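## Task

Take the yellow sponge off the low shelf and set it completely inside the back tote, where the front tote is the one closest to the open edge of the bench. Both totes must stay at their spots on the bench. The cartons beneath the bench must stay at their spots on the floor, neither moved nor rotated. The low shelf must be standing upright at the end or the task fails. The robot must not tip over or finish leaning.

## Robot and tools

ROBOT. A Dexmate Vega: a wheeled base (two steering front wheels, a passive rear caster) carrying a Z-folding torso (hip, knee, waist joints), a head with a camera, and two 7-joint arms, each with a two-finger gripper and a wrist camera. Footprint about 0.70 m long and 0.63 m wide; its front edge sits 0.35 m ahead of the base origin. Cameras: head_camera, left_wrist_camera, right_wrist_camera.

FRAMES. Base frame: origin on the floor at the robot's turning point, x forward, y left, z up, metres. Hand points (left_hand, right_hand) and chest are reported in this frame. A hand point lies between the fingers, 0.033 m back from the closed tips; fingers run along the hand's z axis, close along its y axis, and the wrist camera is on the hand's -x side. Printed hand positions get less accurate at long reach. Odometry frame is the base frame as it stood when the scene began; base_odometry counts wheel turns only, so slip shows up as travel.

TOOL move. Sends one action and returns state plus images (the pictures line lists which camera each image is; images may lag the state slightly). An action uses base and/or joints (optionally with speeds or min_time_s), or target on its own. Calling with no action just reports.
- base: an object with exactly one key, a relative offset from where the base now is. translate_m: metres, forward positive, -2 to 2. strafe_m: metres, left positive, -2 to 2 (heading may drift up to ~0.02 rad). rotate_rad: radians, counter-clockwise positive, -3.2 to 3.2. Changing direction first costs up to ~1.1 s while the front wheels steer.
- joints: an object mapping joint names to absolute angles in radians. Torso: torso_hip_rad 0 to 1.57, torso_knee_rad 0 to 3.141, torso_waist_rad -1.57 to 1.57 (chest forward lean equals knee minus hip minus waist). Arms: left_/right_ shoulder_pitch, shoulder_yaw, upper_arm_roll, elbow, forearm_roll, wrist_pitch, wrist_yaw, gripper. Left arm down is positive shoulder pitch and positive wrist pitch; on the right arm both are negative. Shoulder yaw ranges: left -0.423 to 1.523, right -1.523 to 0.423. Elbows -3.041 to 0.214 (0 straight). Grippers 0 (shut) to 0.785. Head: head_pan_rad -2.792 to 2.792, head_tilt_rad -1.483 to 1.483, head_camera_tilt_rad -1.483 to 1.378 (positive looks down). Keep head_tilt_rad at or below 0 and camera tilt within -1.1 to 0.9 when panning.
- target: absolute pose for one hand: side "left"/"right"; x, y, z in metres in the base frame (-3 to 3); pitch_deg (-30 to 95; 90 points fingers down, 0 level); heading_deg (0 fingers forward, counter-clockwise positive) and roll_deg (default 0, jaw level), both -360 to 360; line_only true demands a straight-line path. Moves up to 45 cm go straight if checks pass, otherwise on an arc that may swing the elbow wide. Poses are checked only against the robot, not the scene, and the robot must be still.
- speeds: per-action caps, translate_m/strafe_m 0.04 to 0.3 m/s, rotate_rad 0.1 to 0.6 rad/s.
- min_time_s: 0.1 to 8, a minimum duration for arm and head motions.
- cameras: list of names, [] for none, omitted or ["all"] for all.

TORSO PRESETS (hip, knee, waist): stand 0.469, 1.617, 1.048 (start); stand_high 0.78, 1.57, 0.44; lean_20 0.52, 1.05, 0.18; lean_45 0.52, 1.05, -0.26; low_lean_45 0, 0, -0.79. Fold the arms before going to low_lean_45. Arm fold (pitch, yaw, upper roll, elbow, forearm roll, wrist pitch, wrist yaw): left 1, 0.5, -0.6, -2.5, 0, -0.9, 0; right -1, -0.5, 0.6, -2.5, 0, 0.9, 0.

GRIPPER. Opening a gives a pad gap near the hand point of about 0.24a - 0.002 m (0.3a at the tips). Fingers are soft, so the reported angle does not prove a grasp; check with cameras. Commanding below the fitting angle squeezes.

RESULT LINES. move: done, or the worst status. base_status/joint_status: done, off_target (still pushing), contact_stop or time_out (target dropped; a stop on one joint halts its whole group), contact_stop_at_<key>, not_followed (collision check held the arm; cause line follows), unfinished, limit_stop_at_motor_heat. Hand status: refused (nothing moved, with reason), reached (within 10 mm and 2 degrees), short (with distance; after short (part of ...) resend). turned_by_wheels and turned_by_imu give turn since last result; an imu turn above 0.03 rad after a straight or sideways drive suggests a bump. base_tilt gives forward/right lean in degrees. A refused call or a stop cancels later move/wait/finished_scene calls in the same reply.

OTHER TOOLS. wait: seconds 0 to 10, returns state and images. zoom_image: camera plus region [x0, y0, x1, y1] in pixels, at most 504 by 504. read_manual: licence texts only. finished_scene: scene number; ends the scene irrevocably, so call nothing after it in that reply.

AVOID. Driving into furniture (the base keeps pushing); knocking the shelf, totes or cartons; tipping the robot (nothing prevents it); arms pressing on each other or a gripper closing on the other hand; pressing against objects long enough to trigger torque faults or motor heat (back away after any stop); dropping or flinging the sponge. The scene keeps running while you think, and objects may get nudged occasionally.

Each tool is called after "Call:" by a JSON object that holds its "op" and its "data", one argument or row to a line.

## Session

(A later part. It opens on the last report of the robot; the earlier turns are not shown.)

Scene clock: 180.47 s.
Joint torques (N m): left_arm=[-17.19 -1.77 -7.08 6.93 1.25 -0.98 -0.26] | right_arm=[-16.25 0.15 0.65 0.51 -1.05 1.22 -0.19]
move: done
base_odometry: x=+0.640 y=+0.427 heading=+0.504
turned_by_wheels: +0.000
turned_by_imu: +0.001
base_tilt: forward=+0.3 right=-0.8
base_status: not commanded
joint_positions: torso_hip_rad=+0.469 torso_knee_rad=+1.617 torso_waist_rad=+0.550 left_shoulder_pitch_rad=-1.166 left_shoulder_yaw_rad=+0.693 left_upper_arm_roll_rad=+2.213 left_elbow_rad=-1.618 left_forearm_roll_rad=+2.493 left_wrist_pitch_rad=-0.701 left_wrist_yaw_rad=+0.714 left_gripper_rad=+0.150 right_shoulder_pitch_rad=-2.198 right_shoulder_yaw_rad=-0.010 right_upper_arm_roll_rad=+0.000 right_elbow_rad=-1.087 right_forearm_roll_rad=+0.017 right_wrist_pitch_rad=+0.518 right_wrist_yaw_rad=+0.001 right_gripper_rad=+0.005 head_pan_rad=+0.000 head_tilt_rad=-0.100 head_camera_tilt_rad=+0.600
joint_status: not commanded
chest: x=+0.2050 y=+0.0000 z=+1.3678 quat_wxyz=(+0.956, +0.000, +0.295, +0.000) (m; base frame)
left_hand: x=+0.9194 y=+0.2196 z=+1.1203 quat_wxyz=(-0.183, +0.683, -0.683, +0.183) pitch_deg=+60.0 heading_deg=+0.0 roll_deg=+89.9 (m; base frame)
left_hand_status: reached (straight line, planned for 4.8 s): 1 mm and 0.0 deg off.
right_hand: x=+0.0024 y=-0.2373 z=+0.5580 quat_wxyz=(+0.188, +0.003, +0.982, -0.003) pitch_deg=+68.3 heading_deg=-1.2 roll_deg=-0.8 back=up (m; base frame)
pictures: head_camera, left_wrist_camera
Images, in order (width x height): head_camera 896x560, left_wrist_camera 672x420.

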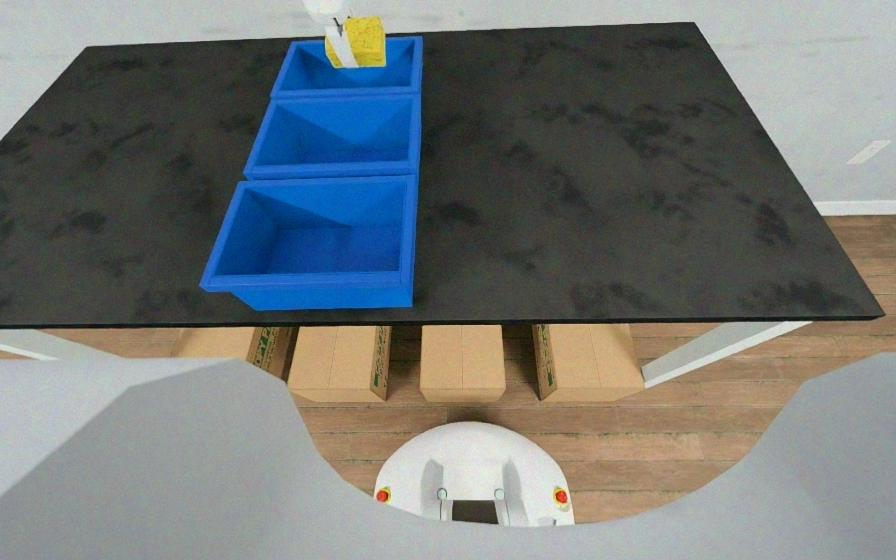

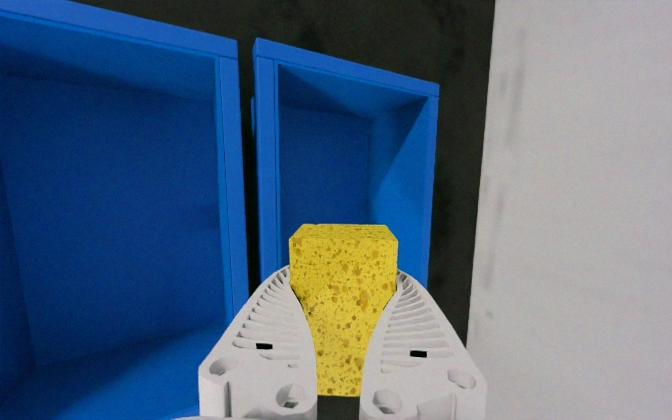

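Call:
{"op": "move", "data": {
  "target": {"side": "left", "x": 0.963, "y": 0.235, "z": 1.03, "pitch_deg": 60, "heading_deg": 0, "roll_deg": 90, "line_only": true},
  "cameras": ["left_wrist_camera"]
}}

Call:
{"op": "move", "data": {
  "target": {"side": "left", "x": 0.966, "y": 0.235, "z": 0.987, "pitch_deg": 60, "heading_deg": 0, "roll_deg": 90, "line_only": true},
  "cameras": ["head_camera", "left_wrist_camera"]
}}

Scene clock: 204.20 s.
Joint torques (N m): left_arm=[-16.01 -1.04 -9.25 6.33 1.42 -0.53 -1.17] | right_arm=[-16.77 -0.94 -0.04 0.08 0.25 0.79 -0.07]
move: done
base_odometry: x=+0.640 y=+0.427 heading=+0.504
turned_by_wheels: +0.000
turned_by_imu: +0.001
base_tilt: forward=+0.3 right=-0.8
base_status: not commanded
joint_positions: torso_hip_rad=+0.469 torso_knee_rad=+1.617 torso_waist_rad=+0.550 left_shoulder_pitch_rad=-0.937 left_shoulder_yaw_rad=+0.609 left_upper_arm_roll_rad=+2.207 left_elbow_rad=-1.359 left_forearm_roll_rad=+2.532 left_wrist_pitch_rad=-0.553 left_wrist_yaw_rad=+0.636 left_gripper_rad=+0.150 right_shoulder_pitch_rad=-2.198 right_shoulder_yaw_rad=-0.010 right_upper_arm_roll_rad=+0.000 right_elbow_rad=-1.087 right_forearm_roll_rad=+0.017 right_wrist_pitch_rad=+0.518 right_wrist_yaw_rad=+0.001 right_gripper_rad=+0.005 head_pan_rad=+0.000 head_tilt_rad=-0.100 head_camera_tilt_rad=+0.600
joint_status: not commanded
chest: x=+0.2050 y=+0.0000 z=+1.3678 quat_wxyz=(+0.956, +0.000, +0.295, +0.000) (m; base frame)
left_hand: x=+0.9625 y=+0.2349 z=+1.0313 quat_wxyz=(-0.183, +0.683, -0.683, +0.183) pitch_deg=+60.0 heading_deg=+0.0 roll_deg=-90.0 (m; base frame)
left_hand_status: reached (straight line, planned for 1.2 s): 1 mm and 0.0 deg off.
right_hand: x=+0.0024 y=-0.2373 z=+0.5580 quat_wxyz=(+0.188, +0.003, +0.982, -0.003) pitch_deg=+68.3 heading_deg=-1.2 roll_deg=-0.8 back=up (m; base frame)
pictures: left_wrist_camera
Images, in order (width x height): left_wrist_camera 672x420.

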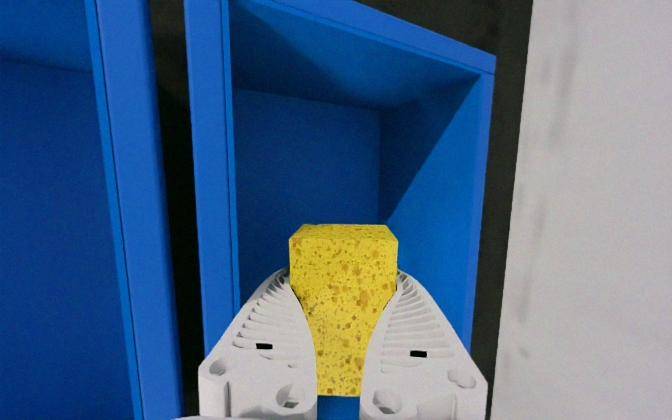

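Scene clock: 205.80 s.
Joint torques (N m): left_arm=[-10.45 0.07 -8.14 4.2 -0.61 0.1 1] | right_arm=[-15.15 0.86 0.71 0.92 -0.55 0.73 0.07]
move: done
base_odometry: x=+0.640 y=+0.427 heading=+0.504
turned_by_wheels: +0.000
turned_by_imu: +0.000
base_tilt: forward=+0.3 right=-0.8
base_status: not commanded
joint_positions: torso_hip_rad=+0.469 torso_knee_rad=+1.617 torso_waist_rad=+0.550 left_shoulder_pitch_rad=-0.851 left_shoulder_yaw_rad=+0.586 left_upper_arm_roll_rad=+2.203 left_elbow_rad=-1.306 left_forearm_roll_rad=+2.536 left_wrist_pitch_rad=-0.528 left_wrist_yaw_rad=+0.578 left_gripper_rad=+0.150 right_shoulder_pitch_rad=-2.198 right_shoulder_yaw_rad=-0.010 right_upper_arm_roll_rad=+0.000 right_elbow_rad=-1.087 right_forearm_roll_rad=+0.017 right_wrist_pitch_rad=+0.518 right_wrist_yaw_rad=+0.001 right_gripper_rad=+0.005 head_pan_rad=+0.000 head_tilt_rad=-0.100 head_camera_tilt_rad=+0.600
joint_status: not commanded
chest: x=+0.2050 y=+0.0000 z=+1.3678 quat_wxyz=(+0.956, +0.000, +0.295, +0.000) (m; base frame)
left_hand: x=+0.9663 y=+0.2351 z=+0.9894 quat_wxyz=(-0.183, +0.683, -0.683, +0.183) pitch_deg=+59.9 heading_deg=+0.0 roll_deg=-90.0 (m; base frame)
left_hand_status: reached (straight line, planned for 0.6 s): 2 mm and 0.1 deg off.
right_hand: x=+0.0024 y=-0.2373 z=+0.5580 quat_wxyz=(+0.188, +0.003, +0.982, -0.003) pitch_deg=+68.3 heading_deg=-1.2 roll_deg=-0.8 back=up (m; base frame)
pictures: head_camera, left_wrist_camera
Images, in order (width x height): head_camera 896x560, left_wrist_camera 672x420.

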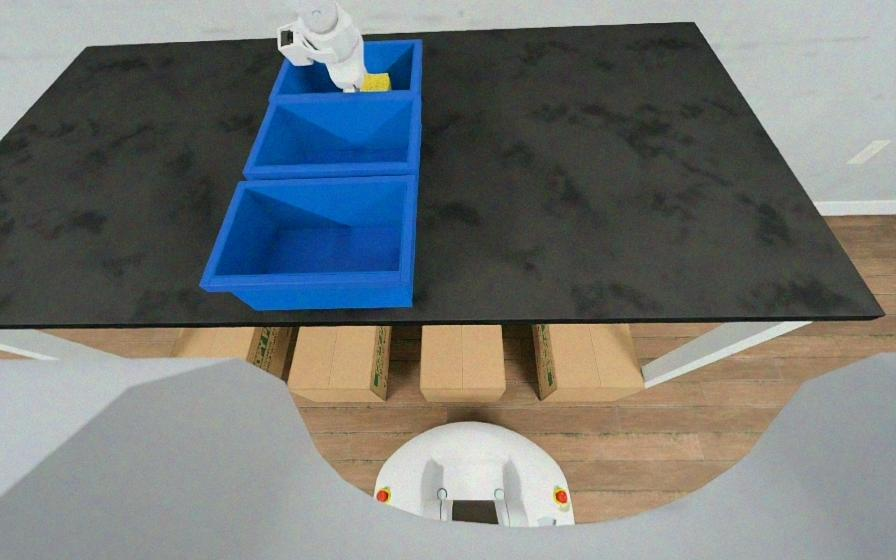

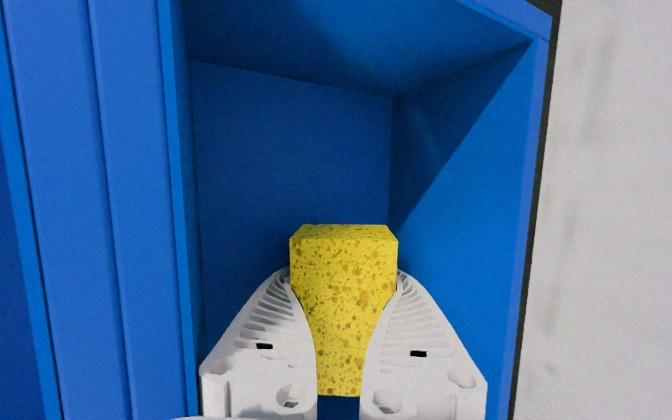

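Call:
{"op": "zoom_image", "data": {
  "camera": "head_camera",
  "region": [220, 20, 460, 200]
}}

Call:
{"op": "zoom_image", "data": {
  "camera": "left_wrist_camera",
  "region": [0, 0, 400, 420]
}}

Scaled by 2.100 from the camera's 896x560 image, which has a finer 960x600 frame.

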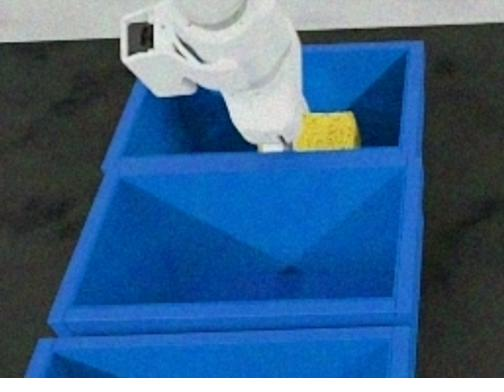

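Scaled by 1.200 from the camera's 672x420 image, which has a finer 960x600 frame.

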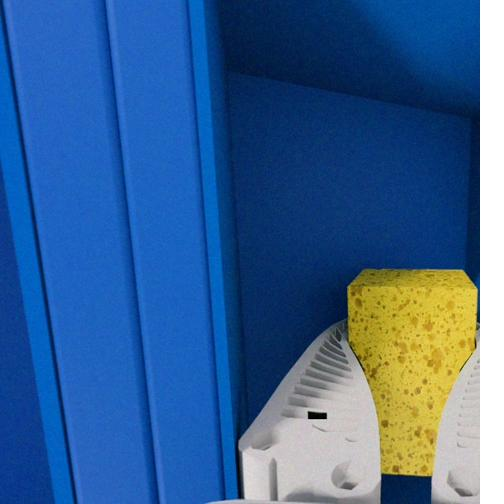

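Call:
{"op": "move", "data": {
  "target": {"side": "left", "x": 0.985, "y": 0.235, "z": 0.997, "pitch_deg": 60, "heading_deg": 0, "roll_deg": 90, "line_only": true},
  "cameras": ["head_camera", "left_wrist_camera"]
}}

Scene clock: 232.97 s.
Joint torques (N m): left_arm=[-19.19 -3.05 -9.8 6.29 1.53 0.55 -0.43] | right_arm=[-17.54 -0.28 0.08 1.45 0.28 0.54 0.1]
move: done
base_odometry: x=+0.640 y=+0.427 heading=+0.504
turned_by_wheels: +0.000
turned_by_imu: +0.001
base_tilt: forward=+0.3 right=-0.8
base_status: not commanded
joint_positions: torso_hip_rad=+0.469 torso_knee_rad=+1.617 torso_waist_rad=+0.550 left_shoulder_pitch_rad=-0.825 left_shoulder_yaw_rad=+0.529 left_upper_arm_roll_rad=+2.188 left_elbow_rad=-1.170 left_forearm_roll_rad=+2.547 left_wrist_pitch_rad=-0.468 left_wrist_yaw_rad=+0.634 left_gripper_rad=+0.150 right_shoulder_pitch_rad=-2.198 right_shoulder_yaw_rad=-0.010 right_upper_arm_roll_rad=+0.000 right_elbow_rad=-1.087 right_forearm_roll_rad=+0.017 right_wrist_pitch_rad=+0.518 right_wrist_yaw_rad=+0.001 right_gripper_rad=+0.005 head_pan_rad=+0.000 head_tilt_rad=-0.100 head_camera_tilt_rad=+0.600
joint_status: not commanded
chest: x=+0.2050 y=+0.0000 z=+1.3678 quat_wxyz=(+0.956, +0.000, +0.295, +0.000) (m; base frame)
left_hand: x=+0.9846 y=+0.2351 z=+0.9969 quat_wxyz=(-0.183, +0.683, -0.683, +0.183) pitch_deg=+60.0 heading_deg=+0.0 roll_deg=-90.0 (m; base frame)
left_hand_status: reached (straight line, planned for 0.8 s): 0 mm and 0.0 deg off.
right_hand: x=+0.0025 y=-0.2373 z=+0.5580 quat_wxyz=(+0.188, +0.003, +0.982, -0.003) pitch_deg=+68.3 heading_deg=-1.2 roll_deg=-0.8 back=up (m; base frame)
pictures: head_camera, left_wrist_camera
Images, in order (width x height): head_camera 896x560, left_wrist_camera 672x420.

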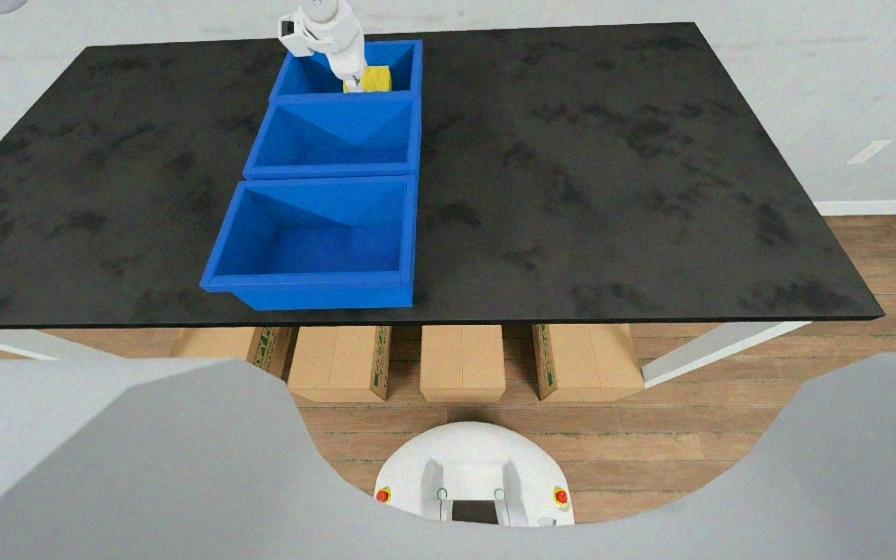

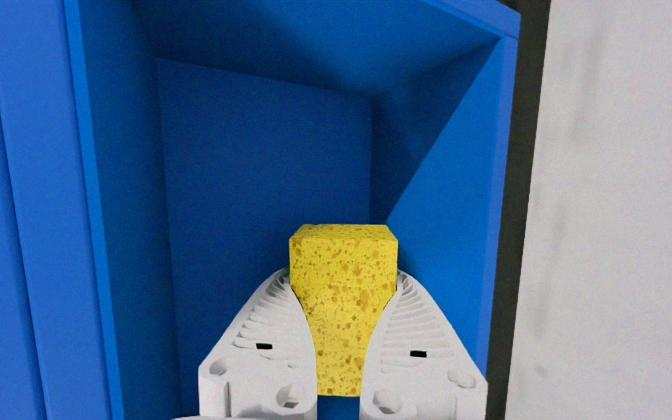

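Call:
{"op": "move", "data": {
  "target": {"side": "left", "x": 0.988, "y": 0.235, "z": 0.988, "pitch_deg": 60, "heading_deg": 0, "roll_deg": 90, "line_only": true},
  "cameras": []
}}

Call:
{"op": "move", "data": {
  "joints": {"left_gripper_rad": 0.3},
  "cameras": ["left_wrist_camera"]
}}

Scene clock: 251.93 s.
Joint torques (N m): left_arm=[-20.52 -0.97 -10.67 6.57 0.59 -0.42 -0.68] | right_arm=[-15.45 -3.59 -1.68 1.54 -0.26 1.3 -0.13]
move: done
base_odometry: x=+0.640 y=+0.427 heading=+0.504
turned_by_wheels: +0.000
turned_by_imu: +0.001
base_tilt: forward=+0.3 right=-0.8
base_status: not commanded
joint_positions: torso_hip_rad=+0.469 torso_knee_rad=+1.617 torso_waist_rad=+0.550 left_shoulder_pitch_rad=-0.802 left_shoulder_yaw_rad=+0.514 left_upper_arm_roll_rad=+2.185 left_elbow_rad=-1.135 left_forearm_roll_rad=+2.550 left_wrist_pitch_rad=-0.453 left_wrist_yaw_rad=+0.631 left_gripper_rad=+0.150 right_shoulder_pitch_rad=-2.198 right_shoulder_yaw_rad=-0.010 right_upper_arm_roll_rad=+0.000 right_elbow_rad=-1.087 right_forearm_roll_rad=+0.017 right_wrist_pitch_rad=+0.518 right_wrist_yaw_rad=+0.001 right_gripper_rad=+0.005 head_pan_rad=+0.000 head_tilt_rad=-0.100 head_camera_tilt_rad=+0.600
joint_status: not commanded
chest: x=+0.2050 y=+0.0000 z=+1.3678 quat_wxyz=(+0.956, +0.000, +0.295, +0.000) (m; base frame)
left_hand: x=+0.9877 y=+0.2351 z=+0.9890 quat_wxyz=(-0.183, +0.683, -0.683, +0.183) pitch_deg=+60.0 heading_deg=+0.0 roll_deg=-90.0 (m; base frame)
left_hand_status: reached (straight line, planned for 0.4 s): 1 mm and 0.0 deg off.
right_hand: x=+0.0025 y=-0.2373 z=+0.5580 quat_wxyz=(+0.188, +0.003, +0.982, -0.003) pitch_deg=+68.3 heading_deg=-1.2 roll_deg=-0.8 back=up (m; base frame)
pictures: none
No camera images: "cameras" was empty.

Scene clock: 252.57 s.
Joint torques (N m): left_arm=[-19.67 1.68 -9.79 5.95 1.46 2.14 -0.68] | right_arm=[-16.44 -1.55 -1.59 1.52 0.19 0.25 -0.06]
move: done
base_odometry: x=+0.640 y=+0.427 heading=+0.504
turned_by_wheels: +0.000
turned_by_imu: +0.000
base_tilt: forward=+0.3 right=-0.8
base_status: not commanded
joint_positions: torso_hip_rad=+0.469 torso_knee_rad=+1.617 torso_waist_rad=+0.550 left_shoulder_pitch_rad=-0.801 left_shoulder_yaw_rad=+0.513 left_upper_arm_roll_rad=+2.185 left_elbow_rad=-1.132 left_forearm_roll_rad=+2.550 left_wrist_pitch_rad=-0.451 left_wrist_yaw_rad=+0.631 left_gripper_rad=+0.300 right_shoulder_pitch_rad=-2.198 right_shoulder_yaw_rad=-0.010 right_upper_arm_roll_rad=+0.000 right_elbow_rad=-1.087 right_forearm_roll_rad=+0.017 right_wrist_pitch_rad=+0.518 right_wrist_yaw_rad=+0.001 right_gripper_rad=+0.005 head_pan_rad=+0.000 head_tilt_rad=-0.100 head_camera_tilt_rad=+0.600
joint_status: all done
chest: x=+0.2050 y=+0.0000 z=+1.3678 quat_wxyz=(+0.956, +0.000, +0.295, +0.000) (m; base frame)
left_hand: x=+0.9880 y=+0.2351 z=+0.9883 quat_wxyz=(-0.183, +0.683, -0.683, +0.183) pitch_deg=+60.0 heading_deg=+0.0 roll_deg=-90.0 (m; base frame)
right_hand: x=+0.0025 y=-0.2373 z=+0.5580 quat_wxyz=(+0.188, +0.003, +0.982, -0.003) pitch_deg=+68.3 heading_deg=-1.2 roll_deg=-0.8 back=up (m; base frame)
pictures: left_wrist_camera
Images, in order (width x height): left_wrist_camera 672x420.

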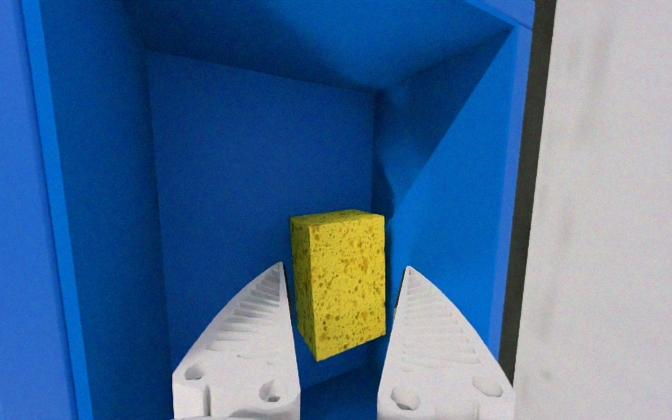

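Call:
{"op": "move", "data": {
  "target": {"side": "left", "x": 0.9194, "y": 0.2196, "z": 1.1203, "pitch_deg": 60, "heading_deg": 0, "roll_deg": 90, "line_only": true},
  "cameras": ["head_camera", "left_wrist_camera"]
}}

Call:
{"op": "zoom_image", "data": {
  "camera": "left_wrist_camera",
  "region": [180, 20, 460, 300]
}}

Scene clock: 260.50 s.
Joint torques (N m): left_arm=[-29.37 0.69 -8.53 3.46 1.19 0.92 -0.54] | right_arm=[-15.11 0.05 -1.49 -0.43 0.09 0.41 -0.04]
move: done
base_odometry: x=+0.640 y=+0.427 heading=+0.504
turned_by_wheels: +0.000
turned_by_imu: +0.001
base_tilt: forward=+0.3 right=-0.8
base_status: not commanded
joint_positions: torso_hip_rad=+0.469 torso_knee_rad=+1.617 torso_waist_rad=+0.550 left_shoulder_pitch_rad=-1.162 left_shoulder_yaw_rad=+0.691 left_upper_arm_roll_rad=+2.212 left_elbow_rad=-1.614 left_forearm_roll_rad=+2.495 left_wrist_pitch_rad=-0.700 left_wrist_yaw_rad=+0.714 left_gripper_rad=+0.300 right_shoulder_pitch_rad=-2.198 right_shoulder_yaw_rad=-0.010 right_upper_arm_roll_rad=+0.000 right_elbow_rad=-1.087 right_forearm_roll_rad=+0.017 right_wrist_pitch_rad=+0.518 right_wrist_yaw_rad=+0.001 right_gripper_rad=+0.005 head_pan_rad=+0.000 head_tilt_rad=-0.100 head_camera_tilt_rad=+0.600
joint_status: not commanded
chest: x=+0.2050 y=+0.0000 z=+1.3678 quat_wxyz=(+0.956, +0.000, +0.295, +0.000) (m; base frame)
left_hand: x=+0.9201 y=+0.2196 z=+1.1191 quat_wxyz=(-0.183, +0.683, -0.683, +0.183) pitch_deg=+60.0 heading_deg=+0.0 roll_deg=+90.0 (m; base frame)
left_hand_status: reached (straight line, planned for 1.9 s): 1 mm and 0.0 deg off.
right_hand: x=+0.0025 y=-0.2373 z=+0.5580 quat_wxyz=(+0.188, +0.003, +0.982, -0.003) pitch_deg=+68.3 heading_deg=-1.2 roll_deg=-0.8 back=up (m; base frame)
pictures: head_camera, left_wrist_camera
Images, in order (width x height): head_camera 896x560, left_wrist_camera 672x420.

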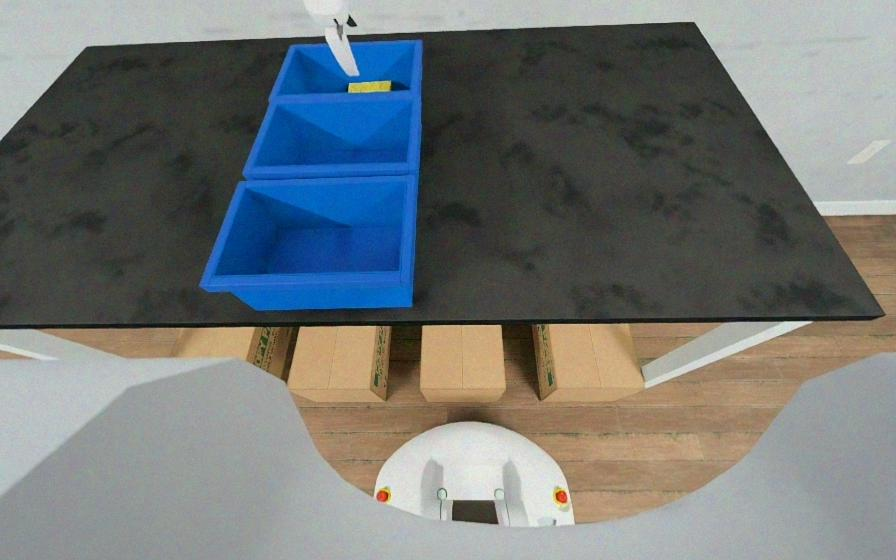

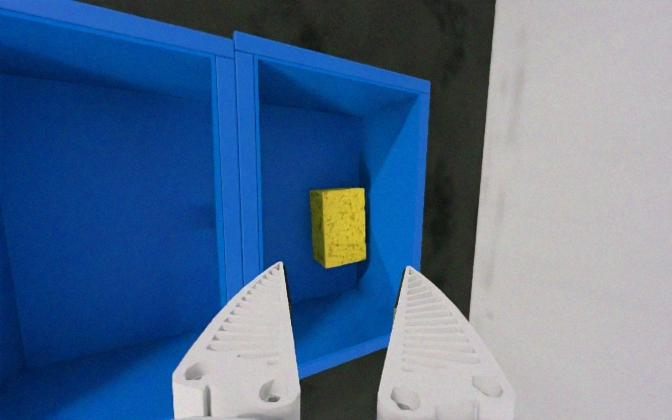

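Scaled by 1.800 from the camera's 672x420 image, which has a finer 960x600 frame.

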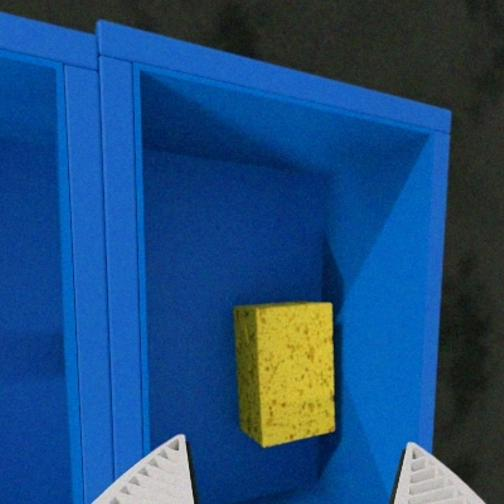

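Call:
{"op": "move", "data": {
  "joints": {"left_gripper_rad": 0.0},
  "cameras": []
}}

Call:
{"op": "move", "data": {
  "target": {"side": "left", "x": 0.97, "y": 0.268, "z": 1.07, "pitch_deg": 47, "heading_deg": 0, "roll_deg": 90, "line_only": true},
  "cameras": ["head_camera", "left_wrist_camera"]
}}

Scene clock: 296.53 s.
Joint torques (N m): left_arm=[-27.73 0.27 -8.21 4.46 1.17 -0.32 -0.47] | right_arm=[-16.03 -2.49 -1.19 1.06 -0.84 1.06 -0.02]
move: done
base_odometry: x=+0.640 y=+0.427 heading=+0.504
turned_by_wheels: +0.000
turned_by_imu: +0.001
base_tilt: forward=+0.3 right=-0.8
base_status: not commanded
joint_positions: torso_hip_rad=+0.469 torso_knee_rad=+1.617 torso_waist_rad=+0.550 left_shoulder_pitch_rad=-1.165 left_shoulder_yaw_rad=+0.693 left_upper_arm_roll_rad=+2.212 left_elbow_rad=-1.617 left_forearm_roll_rad=+2.494 left_wrist_pitch_rad=-0.702 left_wrist_yaw_rad=+0.715 left_gripper_rad=+0.000 right_shoulder_pitch_rad=-2.198 right_shoulder_yaw_rad=-0.010 right_upper_arm_roll_rad=+0.000 right_elbow_rad=-1.087 right_forearm_roll_rad=+0.017 right_wrist_pitch_rad=+0.518 right_wrist_yaw_rad=+0.001 right_gripper_rad=+0.005 head_pan_rad=+0.000 head_tilt_rad=-0.100 head_camera_tilt_rad=+0.600
joint_status: all done
chest: x=+0.2050 y=+0.0000 z=+1.3678 quat_wxyz=(+0.956, +0.000, +0.295, +0.000) (m; base frame)
left_hand: x=+0.9194 y=+0.2195 z=+1.1202 quat_wxyz=(-0.183, +0.683, -0.683, +0.183) pitch_deg=+60.0 heading_deg=+0.0 roll_deg=+90.0 (m; base frame)
right_hand: x=+0.0025 y=-0.2373 z=+0.5580 quat_wxyz=(+0.188, +0.003, +0.982, -0.003) pitch_deg=+68.3 heading_deg=-1.2 roll_deg=-0.8 back=up (m; base frame)
pictures: none
No camera images: "cameras" was empty.

Scene clock: 299.27 s.
Joint torques (N m): left_arm=[-15.39 1.17 -7.26 2.39 2.15 -0.73 -1.37] | right_arm=[-13.79 0.03 -1.24 2.18 0.19 1.17 -0.15]
move: done
base_odometry: x=+0.640 y=+0.427 heading=+0.504
turned_by_wheels: +0.000
turned_by_imu: +0.000
base_tilt: forward=+0.2 right=-0.8
base_status: not commanded
joint_positions: torso_hip_rad=+0.469 torso_knee_rad=+1.617 torso_waist_rad=+0.550 left_shoulder_pitch_rad=-1.020 left_shoulder_yaw_rad=+0.836 left_upper_arm_roll_rad=+2.246 left_elbow_rad=-1.687 left_forearm_roll_rad=+2.587 left_wrist_pitch_rad=-0.650 left_wrist_yaw_rad=+0.349 left_gripper_rad=+0.000 right_shoulder_pitch_rad=-2.198 right_shoulder_yaw_rad=-0.010 right_upper_arm_roll_rad=+0.000 right_elbow_rad=-1.087 right_forearm_roll_rad=+0.017 right_wrist_pitch_rad=+0.518 right_wrist_yaw_rad=+0.001 right_gripper_rad=+0.005 head_pan_rad=+0.000 head_tilt_rad=-0.100 head_camera_tilt_rad=+0.600
joint_status: not commanded
chest: x=+0.2050 y=+0.0000 z=+1.3678 quat_wxyz=(+0.956, +0.000, +0.295, +0.000) (m; base frame)
left_hand: x=+0.9697 y=+0.2675 z=+1.0707 quat_wxyz=(-0.259, +0.658, -0.658, +0.259) pitch_deg=+47.1 heading_deg=+0.0 roll_deg=+90.0 (m; base frame)
left_hand_status: reached (straight line, planned for 1.5 s): 1 mm and 0.1 deg off.
right_hand: x=+0.0025 y=-0.2373 z=+0.5580 quat_wxyz=(+0.188, +0.003, +0.982, -0.003) pitch_deg=+68.3 heading_deg=-1.2 roll_deg=-0.8 back=up (m; base frame)
pictures: head_camera, left_wrist_camera
Images, in order (width x height): head_camera 896x560, left_wrist_camera 672x420.

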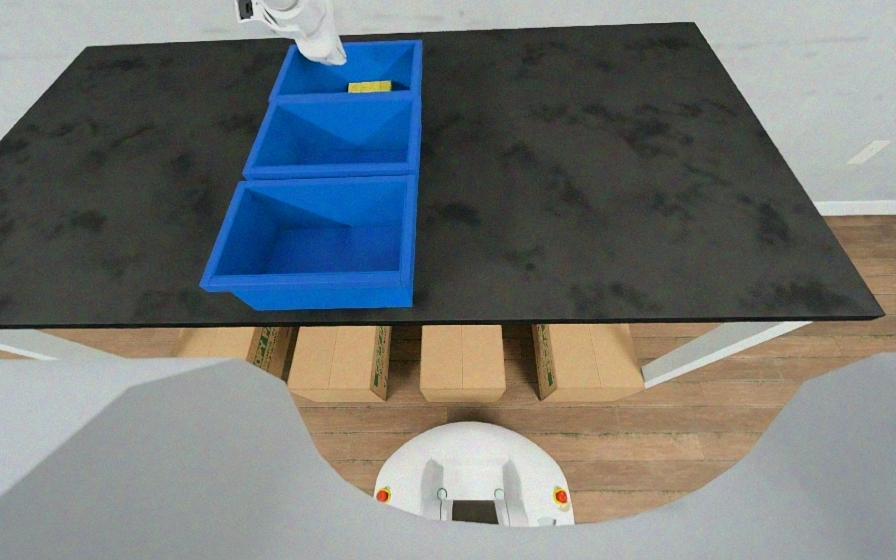

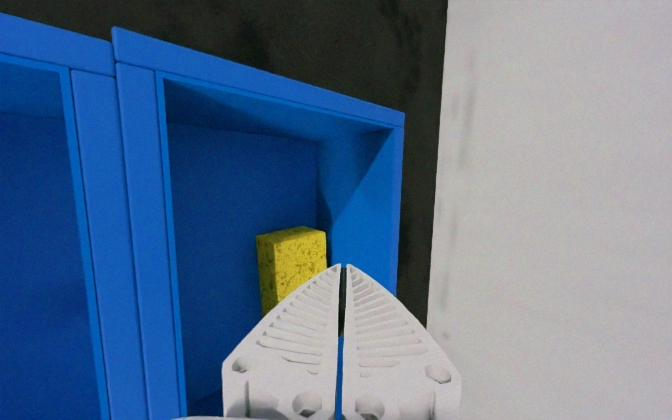

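Call:
{"op": "move", "data": {
  "target": {"side": "left", "x": 0.98, "y": 0.268, "z": 1.0, "pitch_deg": 47, "heading_deg": 0, "roll_deg": 90, "line_only": true},
  "cameras": ["left_wrist_camera"]
}}

Call:
{"op": "move", "data": {
  "target": {"side": "left", "x": 1.01, "y": 0.268, "z": 1.0, "pitch_deg": 47, "heading_deg": 0, "roll_deg": 90, "line_only": true},
  "cameras": ["head_camera", "left_wrist_camera"]
}}

Scene clock: 308.67 s.
Joint torques (N m): left_arm=[-15.67 -2.23 -10.05 5.61 1.66 0.53 -1.24] | right_arm=[-14.65 -1.72 0.83 -0.09 -0.33 0.25 -0.05]
move: done
base_odometry: x=+0.640 y=+0.427 heading=+0.504
turned_by_wheels: +0.000
turned_by_imu: +0.001
base_tilt: forward=+0.3 right=-0.8
base_status: not commanded
joint_positions: torso_hip_rad=+0.469 torso_knee_rad=+1.617 torso_waist_rad=+0.550 left_shoulder_pitch_rad=-0.860 left_shoulder_yaw_rad=+0.784 left_upper_arm_roll_rad=+2.233 left_elbow_rad=-1.576 left_forearm_roll_rad=+2.587 left_wrist_pitch_rad=-0.597 left_wrist_yaw_rad=+0.245 left_gripper_rad=+0.000 right_shoulder_pitch_rad=-2.198 right_shoulder_yaw_rad=-0.010 right_upper_arm_roll_rad=+0.000 right_elbow_rad=-1.087 right_forearm_roll_rad=+0.017 right_wrist_pitch_rad=+0.518 right_wrist_yaw_rad=+0.001 right_gripper_rad=+0.005 head_pan_rad=+0.000 head_tilt_rad=-0.100 head_camera_tilt_rad=+0.600
joint_status: not commanded
chest: x=+0.2050 y=+0.0000 z=+1.3678 quat_wxyz=(+0.956, +0.000, +0.295, +0.000) (m; base frame)
left_hand: x=+0.9799 y=+0.2681 z=+1.0017 quat_wxyz=(-0.259, +0.658, -0.658, +0.259) pitch_deg=+47.0 heading_deg=+0.0 roll_deg=-90.0 (m; base frame)
left_hand_status: reached (straight line, planned for 0.8 s): 2 mm and 0.0 deg off.
right_hand: x=+0.0025 y=-0.2373 z=+0.5580 quat_wxyz=(+0.188, +0.003, +0.982, -0.003) pitch_deg=+68.3 heading_deg=-1.2 roll_deg=-0.8 back=up (m; base frame)
pictures: left_wrist_camera
Images, in order (width x height): left_wrist_camera 672x420.

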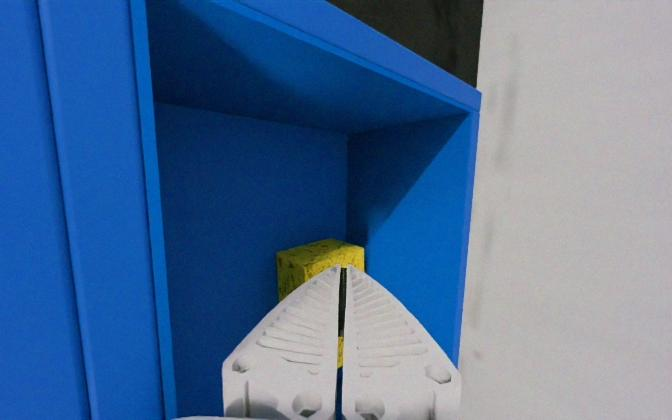

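Scene clock: 310.73 s.
Joint torques (N m): left_arm=[-18.14 -3.09 -9.66 6.31 1.47 -0.98 -0.66] | right_arm=[-15.56 0.44 -0.83 0.77 0.12 0.22 -0.13]
move: done
base_odometry: x=+0.640 y=+0.427 heading=+0.504
turned_by_wheels: +0.000
turned_by_imu: +0.000
base_tilt: forward=+0.3 right=-0.7
base_status: not commanded
joint_positions: torso_hip_rad=+0.469 torso_knee_rad=+1.617 torso_waist_rad=+0.550 left_shoulder_pitch_rad=-0.807 left_shoulder_yaw_rad=+0.701 left_upper_arm_roll_rad=+2.205 left_elbow_rad=-1.393 left_forearm_roll_rad=+2.595 left_wrist_pitch_rad=-0.515 left_wrist_yaw_rad=+0.295 left_gripper_rad=+0.000 right_shoulder_pitch_rad=-2.198 right_shoulder_yaw_rad=-0.010 right_upper_arm_roll_rad=+0.000 right_elbow_rad=-1.087 right_forearm_roll_rad=+0.017 right_wrist_pitch_rad=+0.518 right_wrist_yaw_rad=+0.001 right_gripper_rad=+0.005 head_pan_rad=+0.000 head_tilt_rad=-0.100 head_camera_tilt_rad=+0.600
joint_status: not commanded
chest: x=+0.2050 y=+0.0000 z=+1.3678 quat_wxyz=(+0.956, +0.000, +0.295, +0.000) (m; base frame)
left_hand: x=+1.0095 y=+0.2681 z=+1.0002 quat_wxyz=(-0.259, +0.658, -0.658, +0.259) pitch_deg=+47.0 heading_deg=+0.0 roll_deg=-90.0 (m; base frame)
left_hand_status: reached (straight line, planned for 0.9 s): 1 mm and 0.0 deg off.
right_hand: x=+0.0025 y=-0.2373 z=+0.5580 quat_wxyz=(+0.188, +0.003, +0.982, -0.003) pitch_deg=+68.3 heading_deg=-1.2 roll_deg=-0.8 back=up (m; base frame)
pictures: head_camera, left_wrist_camera
Images, in order (width x height): head_camera 896x560, left_wrist_camera 672x420.

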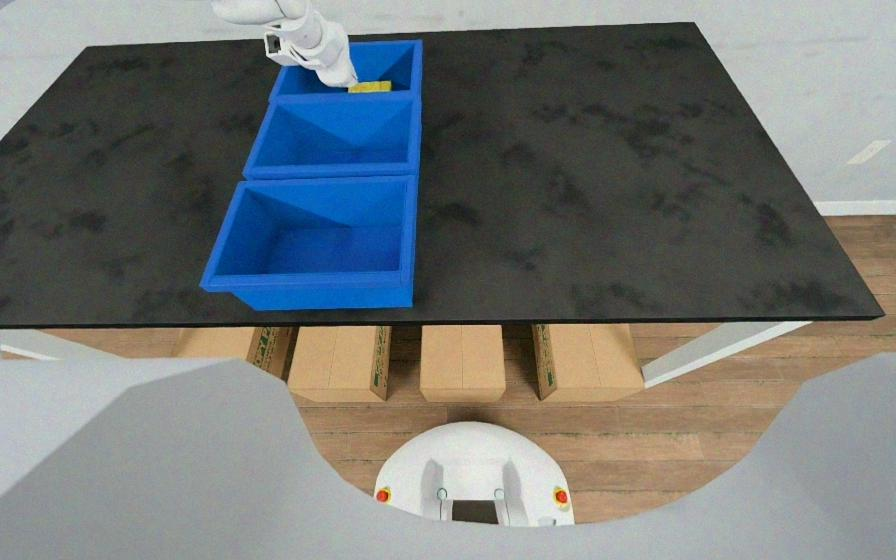

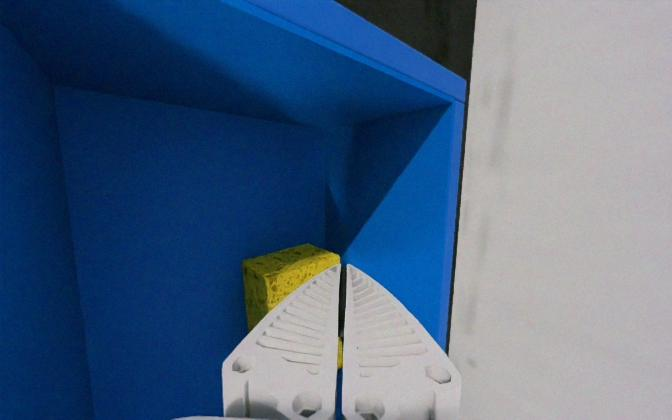

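Call:
{"op": "move", "data": {
  "target": {"side": "left", "x": 1.025, "y": 0.268, "z": 1.0, "pitch_deg": 47, "heading_deg": 0, "roll_deg": 90, "line_only": true},
  "cameras": ["head_camera", "left_wrist_camera"]
}}

Call:
{"op": "zoom_image", "data": {
  "camera": "head_camera",
  "region": [240, 20, 440, 120]
}}

Scene clock: 322.87 s.
Joint torques (N m): left_arm=[-18.85 0.98 -11.2 7.27 1.04 -0.42 -0.33] | right_arm=[-14.47 1.91 -0.9 0.64 0.44 -0.1 -0.26]
move: done
base_odometry: x=+0.640 y=+0.427 heading=+0.504
turned_by_wheels: +0.000
turned_by_imu: +0.001
base_tilt: forward=+0.2 right=-0.8
base_status: not commanded
joint_positions: torso_hip_rad=+0.469 torso_knee_rad=+1.617 torso_waist_rad=+0.550 left_shoulder_pitch_rad=-0.778 left_shoulder_yaw_rad=+0.654 left_upper_arm_roll_rad=+2.190 left_elbow_rad=-1.289 left_forearm_roll_rad=+2.599 left_wrist_pitch_rad=-0.469 left_wrist_yaw_rad=+0.325 left_gripper_rad=+0.000 right_shoulder_pitch_rad=-2.198 right_shoulder_yaw_rad=-0.010 right_upper_arm_roll_rad=+0.000 right_elbow_rad=-1.087 right_forearm_roll_rad=+0.017 right_wrist_pitch_rad=+0.518 right_wrist_yaw_rad=+0.001 right_gripper_rad=+0.005 head_pan_rad=+0.000 head_tilt_rad=-0.100 head_camera_tilt_rad=+0.600
joint_status: not commanded
chest: x=+0.2050 y=+0.0000 z=+1.3678 quat_wxyz=(+0.956, +0.000, +0.295, +0.000) (m; base frame)
left_hand: x=+1.0245 y=+0.2681 z=+1.0002 quat_wxyz=(-0.259, +0.658, -0.658, +0.259) pitch_deg=+47.0 heading_deg=+0.0 roll_deg=-90.0 (m; base frame)
left_hand_status: reached (straight line, planned for 0.7 s): 1 mm and 0.0 deg off.
right_hand: x=+0.0025 y=-0.2373 z=+0.5580 quat_wxyz=(+0.188, +0.003, +0.982, -0.003) pitch_deg=+68.3 heading_deg=-1.2 roll_deg=-0.8 back=up (m; base frame)
pictures: head_camera, left_wrist_camera
Images, in order (width x height): head_camera 896x560, left_wrist_camera 672x420.

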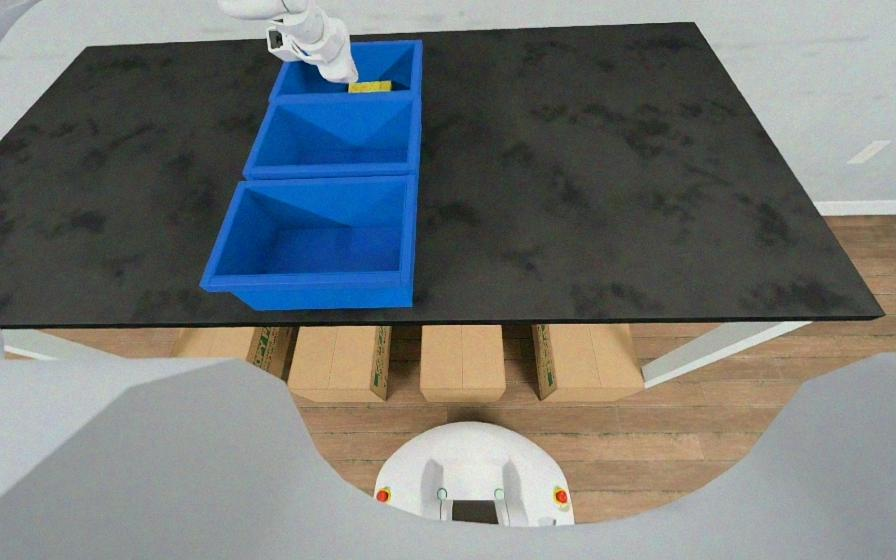

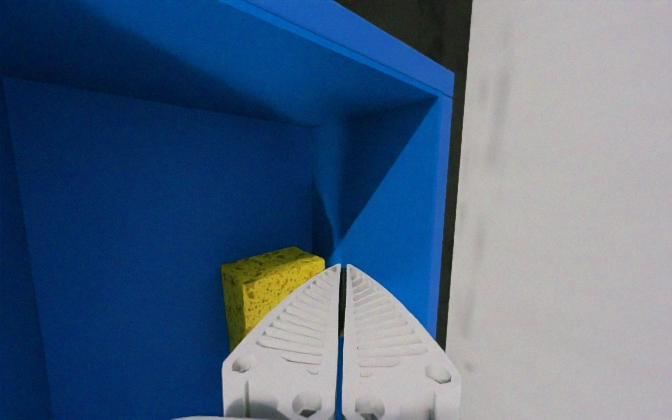

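Scaled by 2.520 from the camera's 896x560 image, which has a finer 960x600 frame.

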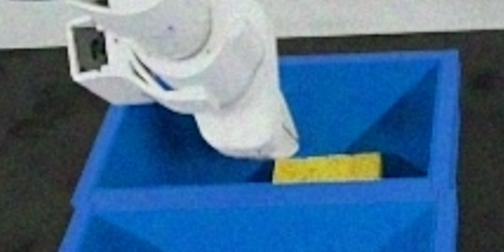

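Call:
{"op": "move", "data": {
  "target": {"side": "left", "x": 1.04, "y": 0.268, "z": 1.0, "pitch_deg": 47, "heading_deg": 0, "roll_deg": 90, "line_only": true},
  "cameras": ["left_wrist_camera"]
}}

Scene clock: 328.67 s.
Joint torques (N m): left_arm=[-19.95 -2.39 -11.5 7.53 0.86 -0.64 -0.93] | right_arm=[-14.33 -0.89 -1.24 1.03 -0.7 0.39 0.04]
move: done
base_odometry: x=+0.640 y=+0.427 heading=+0.504
turned_by_wheels: +0.000
turned_by_imu: +0.001
base_tilt: forward=+0.3 right=-0.7
base_status: not commanded
joint_positions: torso_hip_rad=+0.469 torso_knee_rad=+1.617 torso_waist_rad=+0.550 left_shoulder_pitch_rad=-0.746 left_shoulder_yaw_rad=+0.603 left_upper_arm_roll_rad=+2.175 left_elbow_rad=-1.173 left_forearm_roll_rad=+2.604 left_wrist_pitch_rad=-0.418 left_wrist_yaw_rad=+0.358 left_gripper_rad=+0.000 right_shoulder_pitch_rad=-2.198 right_shoulder_yaw_rad=-0.010 right_upper_arm_roll_rad=+0.000 right_elbow_rad=-1.087 right_forearm_roll_rad=+0.017 right_wrist_pitch_rad=+0.518 right_wrist_yaw_rad=+0.001 right_gripper_rad=+0.005 head_pan_rad=+0.000 head_tilt_rad=-0.100 head_camera_tilt_rad=+0.600
joint_status: not commanded
chest: x=+0.2050 y=+0.0000 z=+1.3678 quat_wxyz=(+0.956, +0.000, +0.295, +0.000) (m; base frame)
left_hand: x=+1.0395 y=+0.2681 z=+1.0001 quat_wxyz=(-0.259, +0.658, -0.658, +0.259) pitch_deg=+47.0 heading_deg=+0.0 roll_deg=-90.0 (m; base frame)
left_hand_status: reached (straight line, planned for 0.7 s): 0 mm and 0.0 deg off.
right_hand: x=+0.0025 y=-0.2373 z=+0.5580 quat_wxyz=(+0.188, +0.003, +0.982, -0.003) pitch_deg=+68.3 heading_deg=-1.2 roll_deg=-0.8 back=up (m; base frame)
pictures: left_wrist_camera
Images, in order (width x height): left_wrist_camera 672x420.

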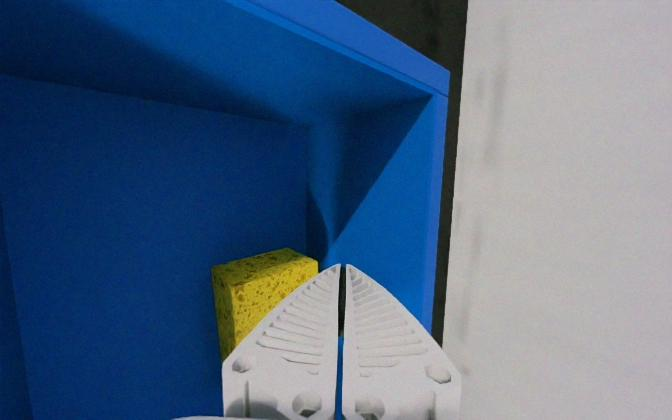

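Call:
{"op": "move", "data": {
  "target": {"side": "left", "x": 1.05, "y": 0.268, "z": 1.0, "pitch_deg": 47, "heading_deg": 0, "roll_deg": 90, "line_only": true},
  "cameras": ["head_camera", "left_wrist_camera"]
}}

Call:
{"op": "zoom_image", "data": {
  "camera": "head_camera",
  "region": [240, 20, 440, 120]
}}

Scene clock: 336.37 s.
Joint torques (N m): left_arm=[-19.82 -0.07 -6.81 5.93 1.6 2.16 -1.05] | right_arm=[-14.65 -1.33 0.18 2.38 -0.35 1.79 -0.46]
move: done
base_odometry: x=+0.640 y=+0.427 heading=+0.504
turned_by_wheels: +0.000
turned_by_imu: +0.001
base_tilt: forward=+0.3 right=-0.8
base_status: not commanded
joint_positions: torso_hip_rad=+0.469 torso_knee_rad=+1.617 torso_waist_rad=+0.550 left_shoulder_pitch_rad=-0.722 left_shoulder_yaw_rad=+0.565 left_upper_arm_roll_rad=+2.164 left_elbow_rad=-1.086 left_forearm_roll_rad=+2.608 left_wrist_pitch_rad=-0.379 left_wrist_yaw_rad=+0.382 left_gripper_rad=+0.000 right_shoulder_pitch_rad=-2.198 right_shoulder_yaw_rad=-0.010 right_upper_arm_roll_rad=+0.000 right_elbow_rad=-1.087 right_forearm_roll_rad=+0.017 right_wrist_pitch_rad=+0.518 right_wrist_yaw_rad=+0.001 right_gripper_rad=+0.005 head_pan_rad=+0.000 head_tilt_rad=-0.100 head_camera_tilt_rad=+0.600
joint_status: not commanded
chest: x=+0.2050 y=+0.0000 z=+1.3678 quat_wxyz=(+0.956, +0.000, +0.295, +0.000) (m; base frame)
left_hand: x=+1.0496 y=+0.2681 z=+1.0001 quat_wxyz=(-0.259, +0.658, -0.658, +0.259) pitch_deg=+47.0 heading_deg=+0.0 roll_deg=-90.0 (m; base frame)
left_hand_status: reached (straight line, planned for 0.6 s): 0 mm and 0.0 deg off.
right_hand: x=+0.0025 y=-0.2373 z=+0.5580 quat_wxyz=(+0.188, +0.003, +0.982, -0.003) pitch_deg=+68.3 heading_deg=-1.2 roll_deg=-0.8 back=up (m; base frame)
pictures: head_camera, left_wrist_camera
Images, in order (width x height): head_camera 896x560, left_wrist_camera 672x420.

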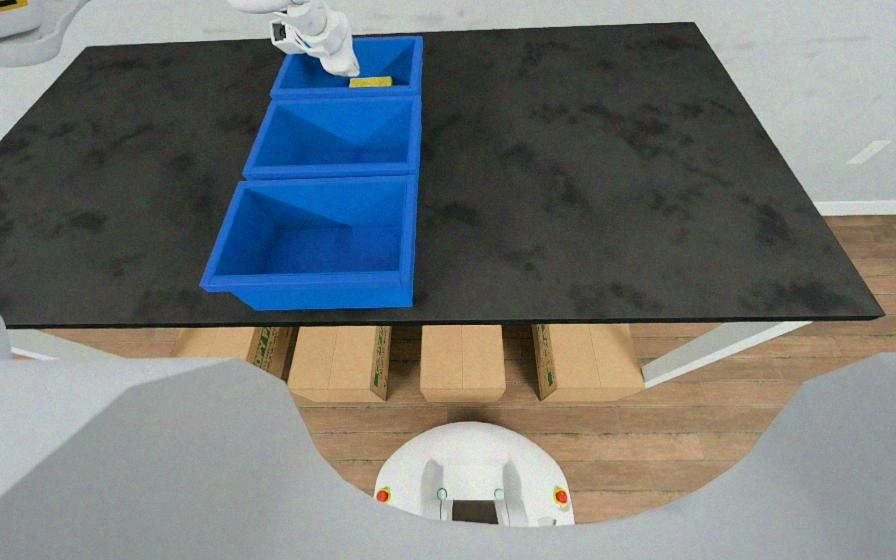

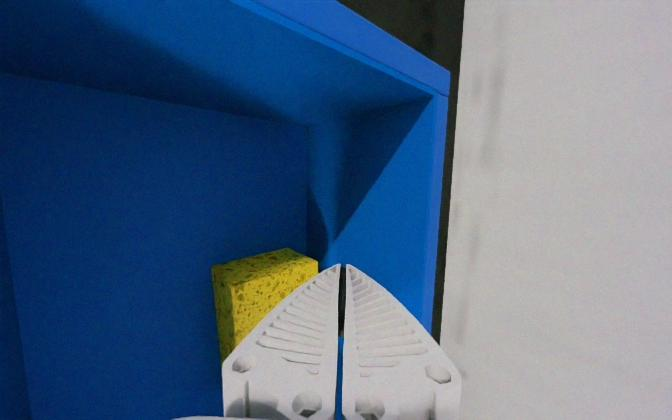

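Scaled by 2.520 from the camera's 896x560 image, which has a finer 960x600 frame.

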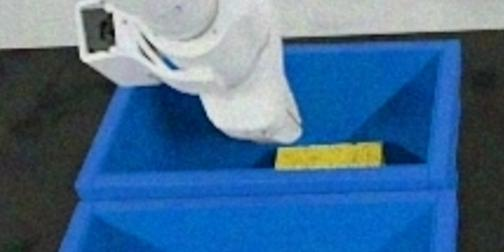

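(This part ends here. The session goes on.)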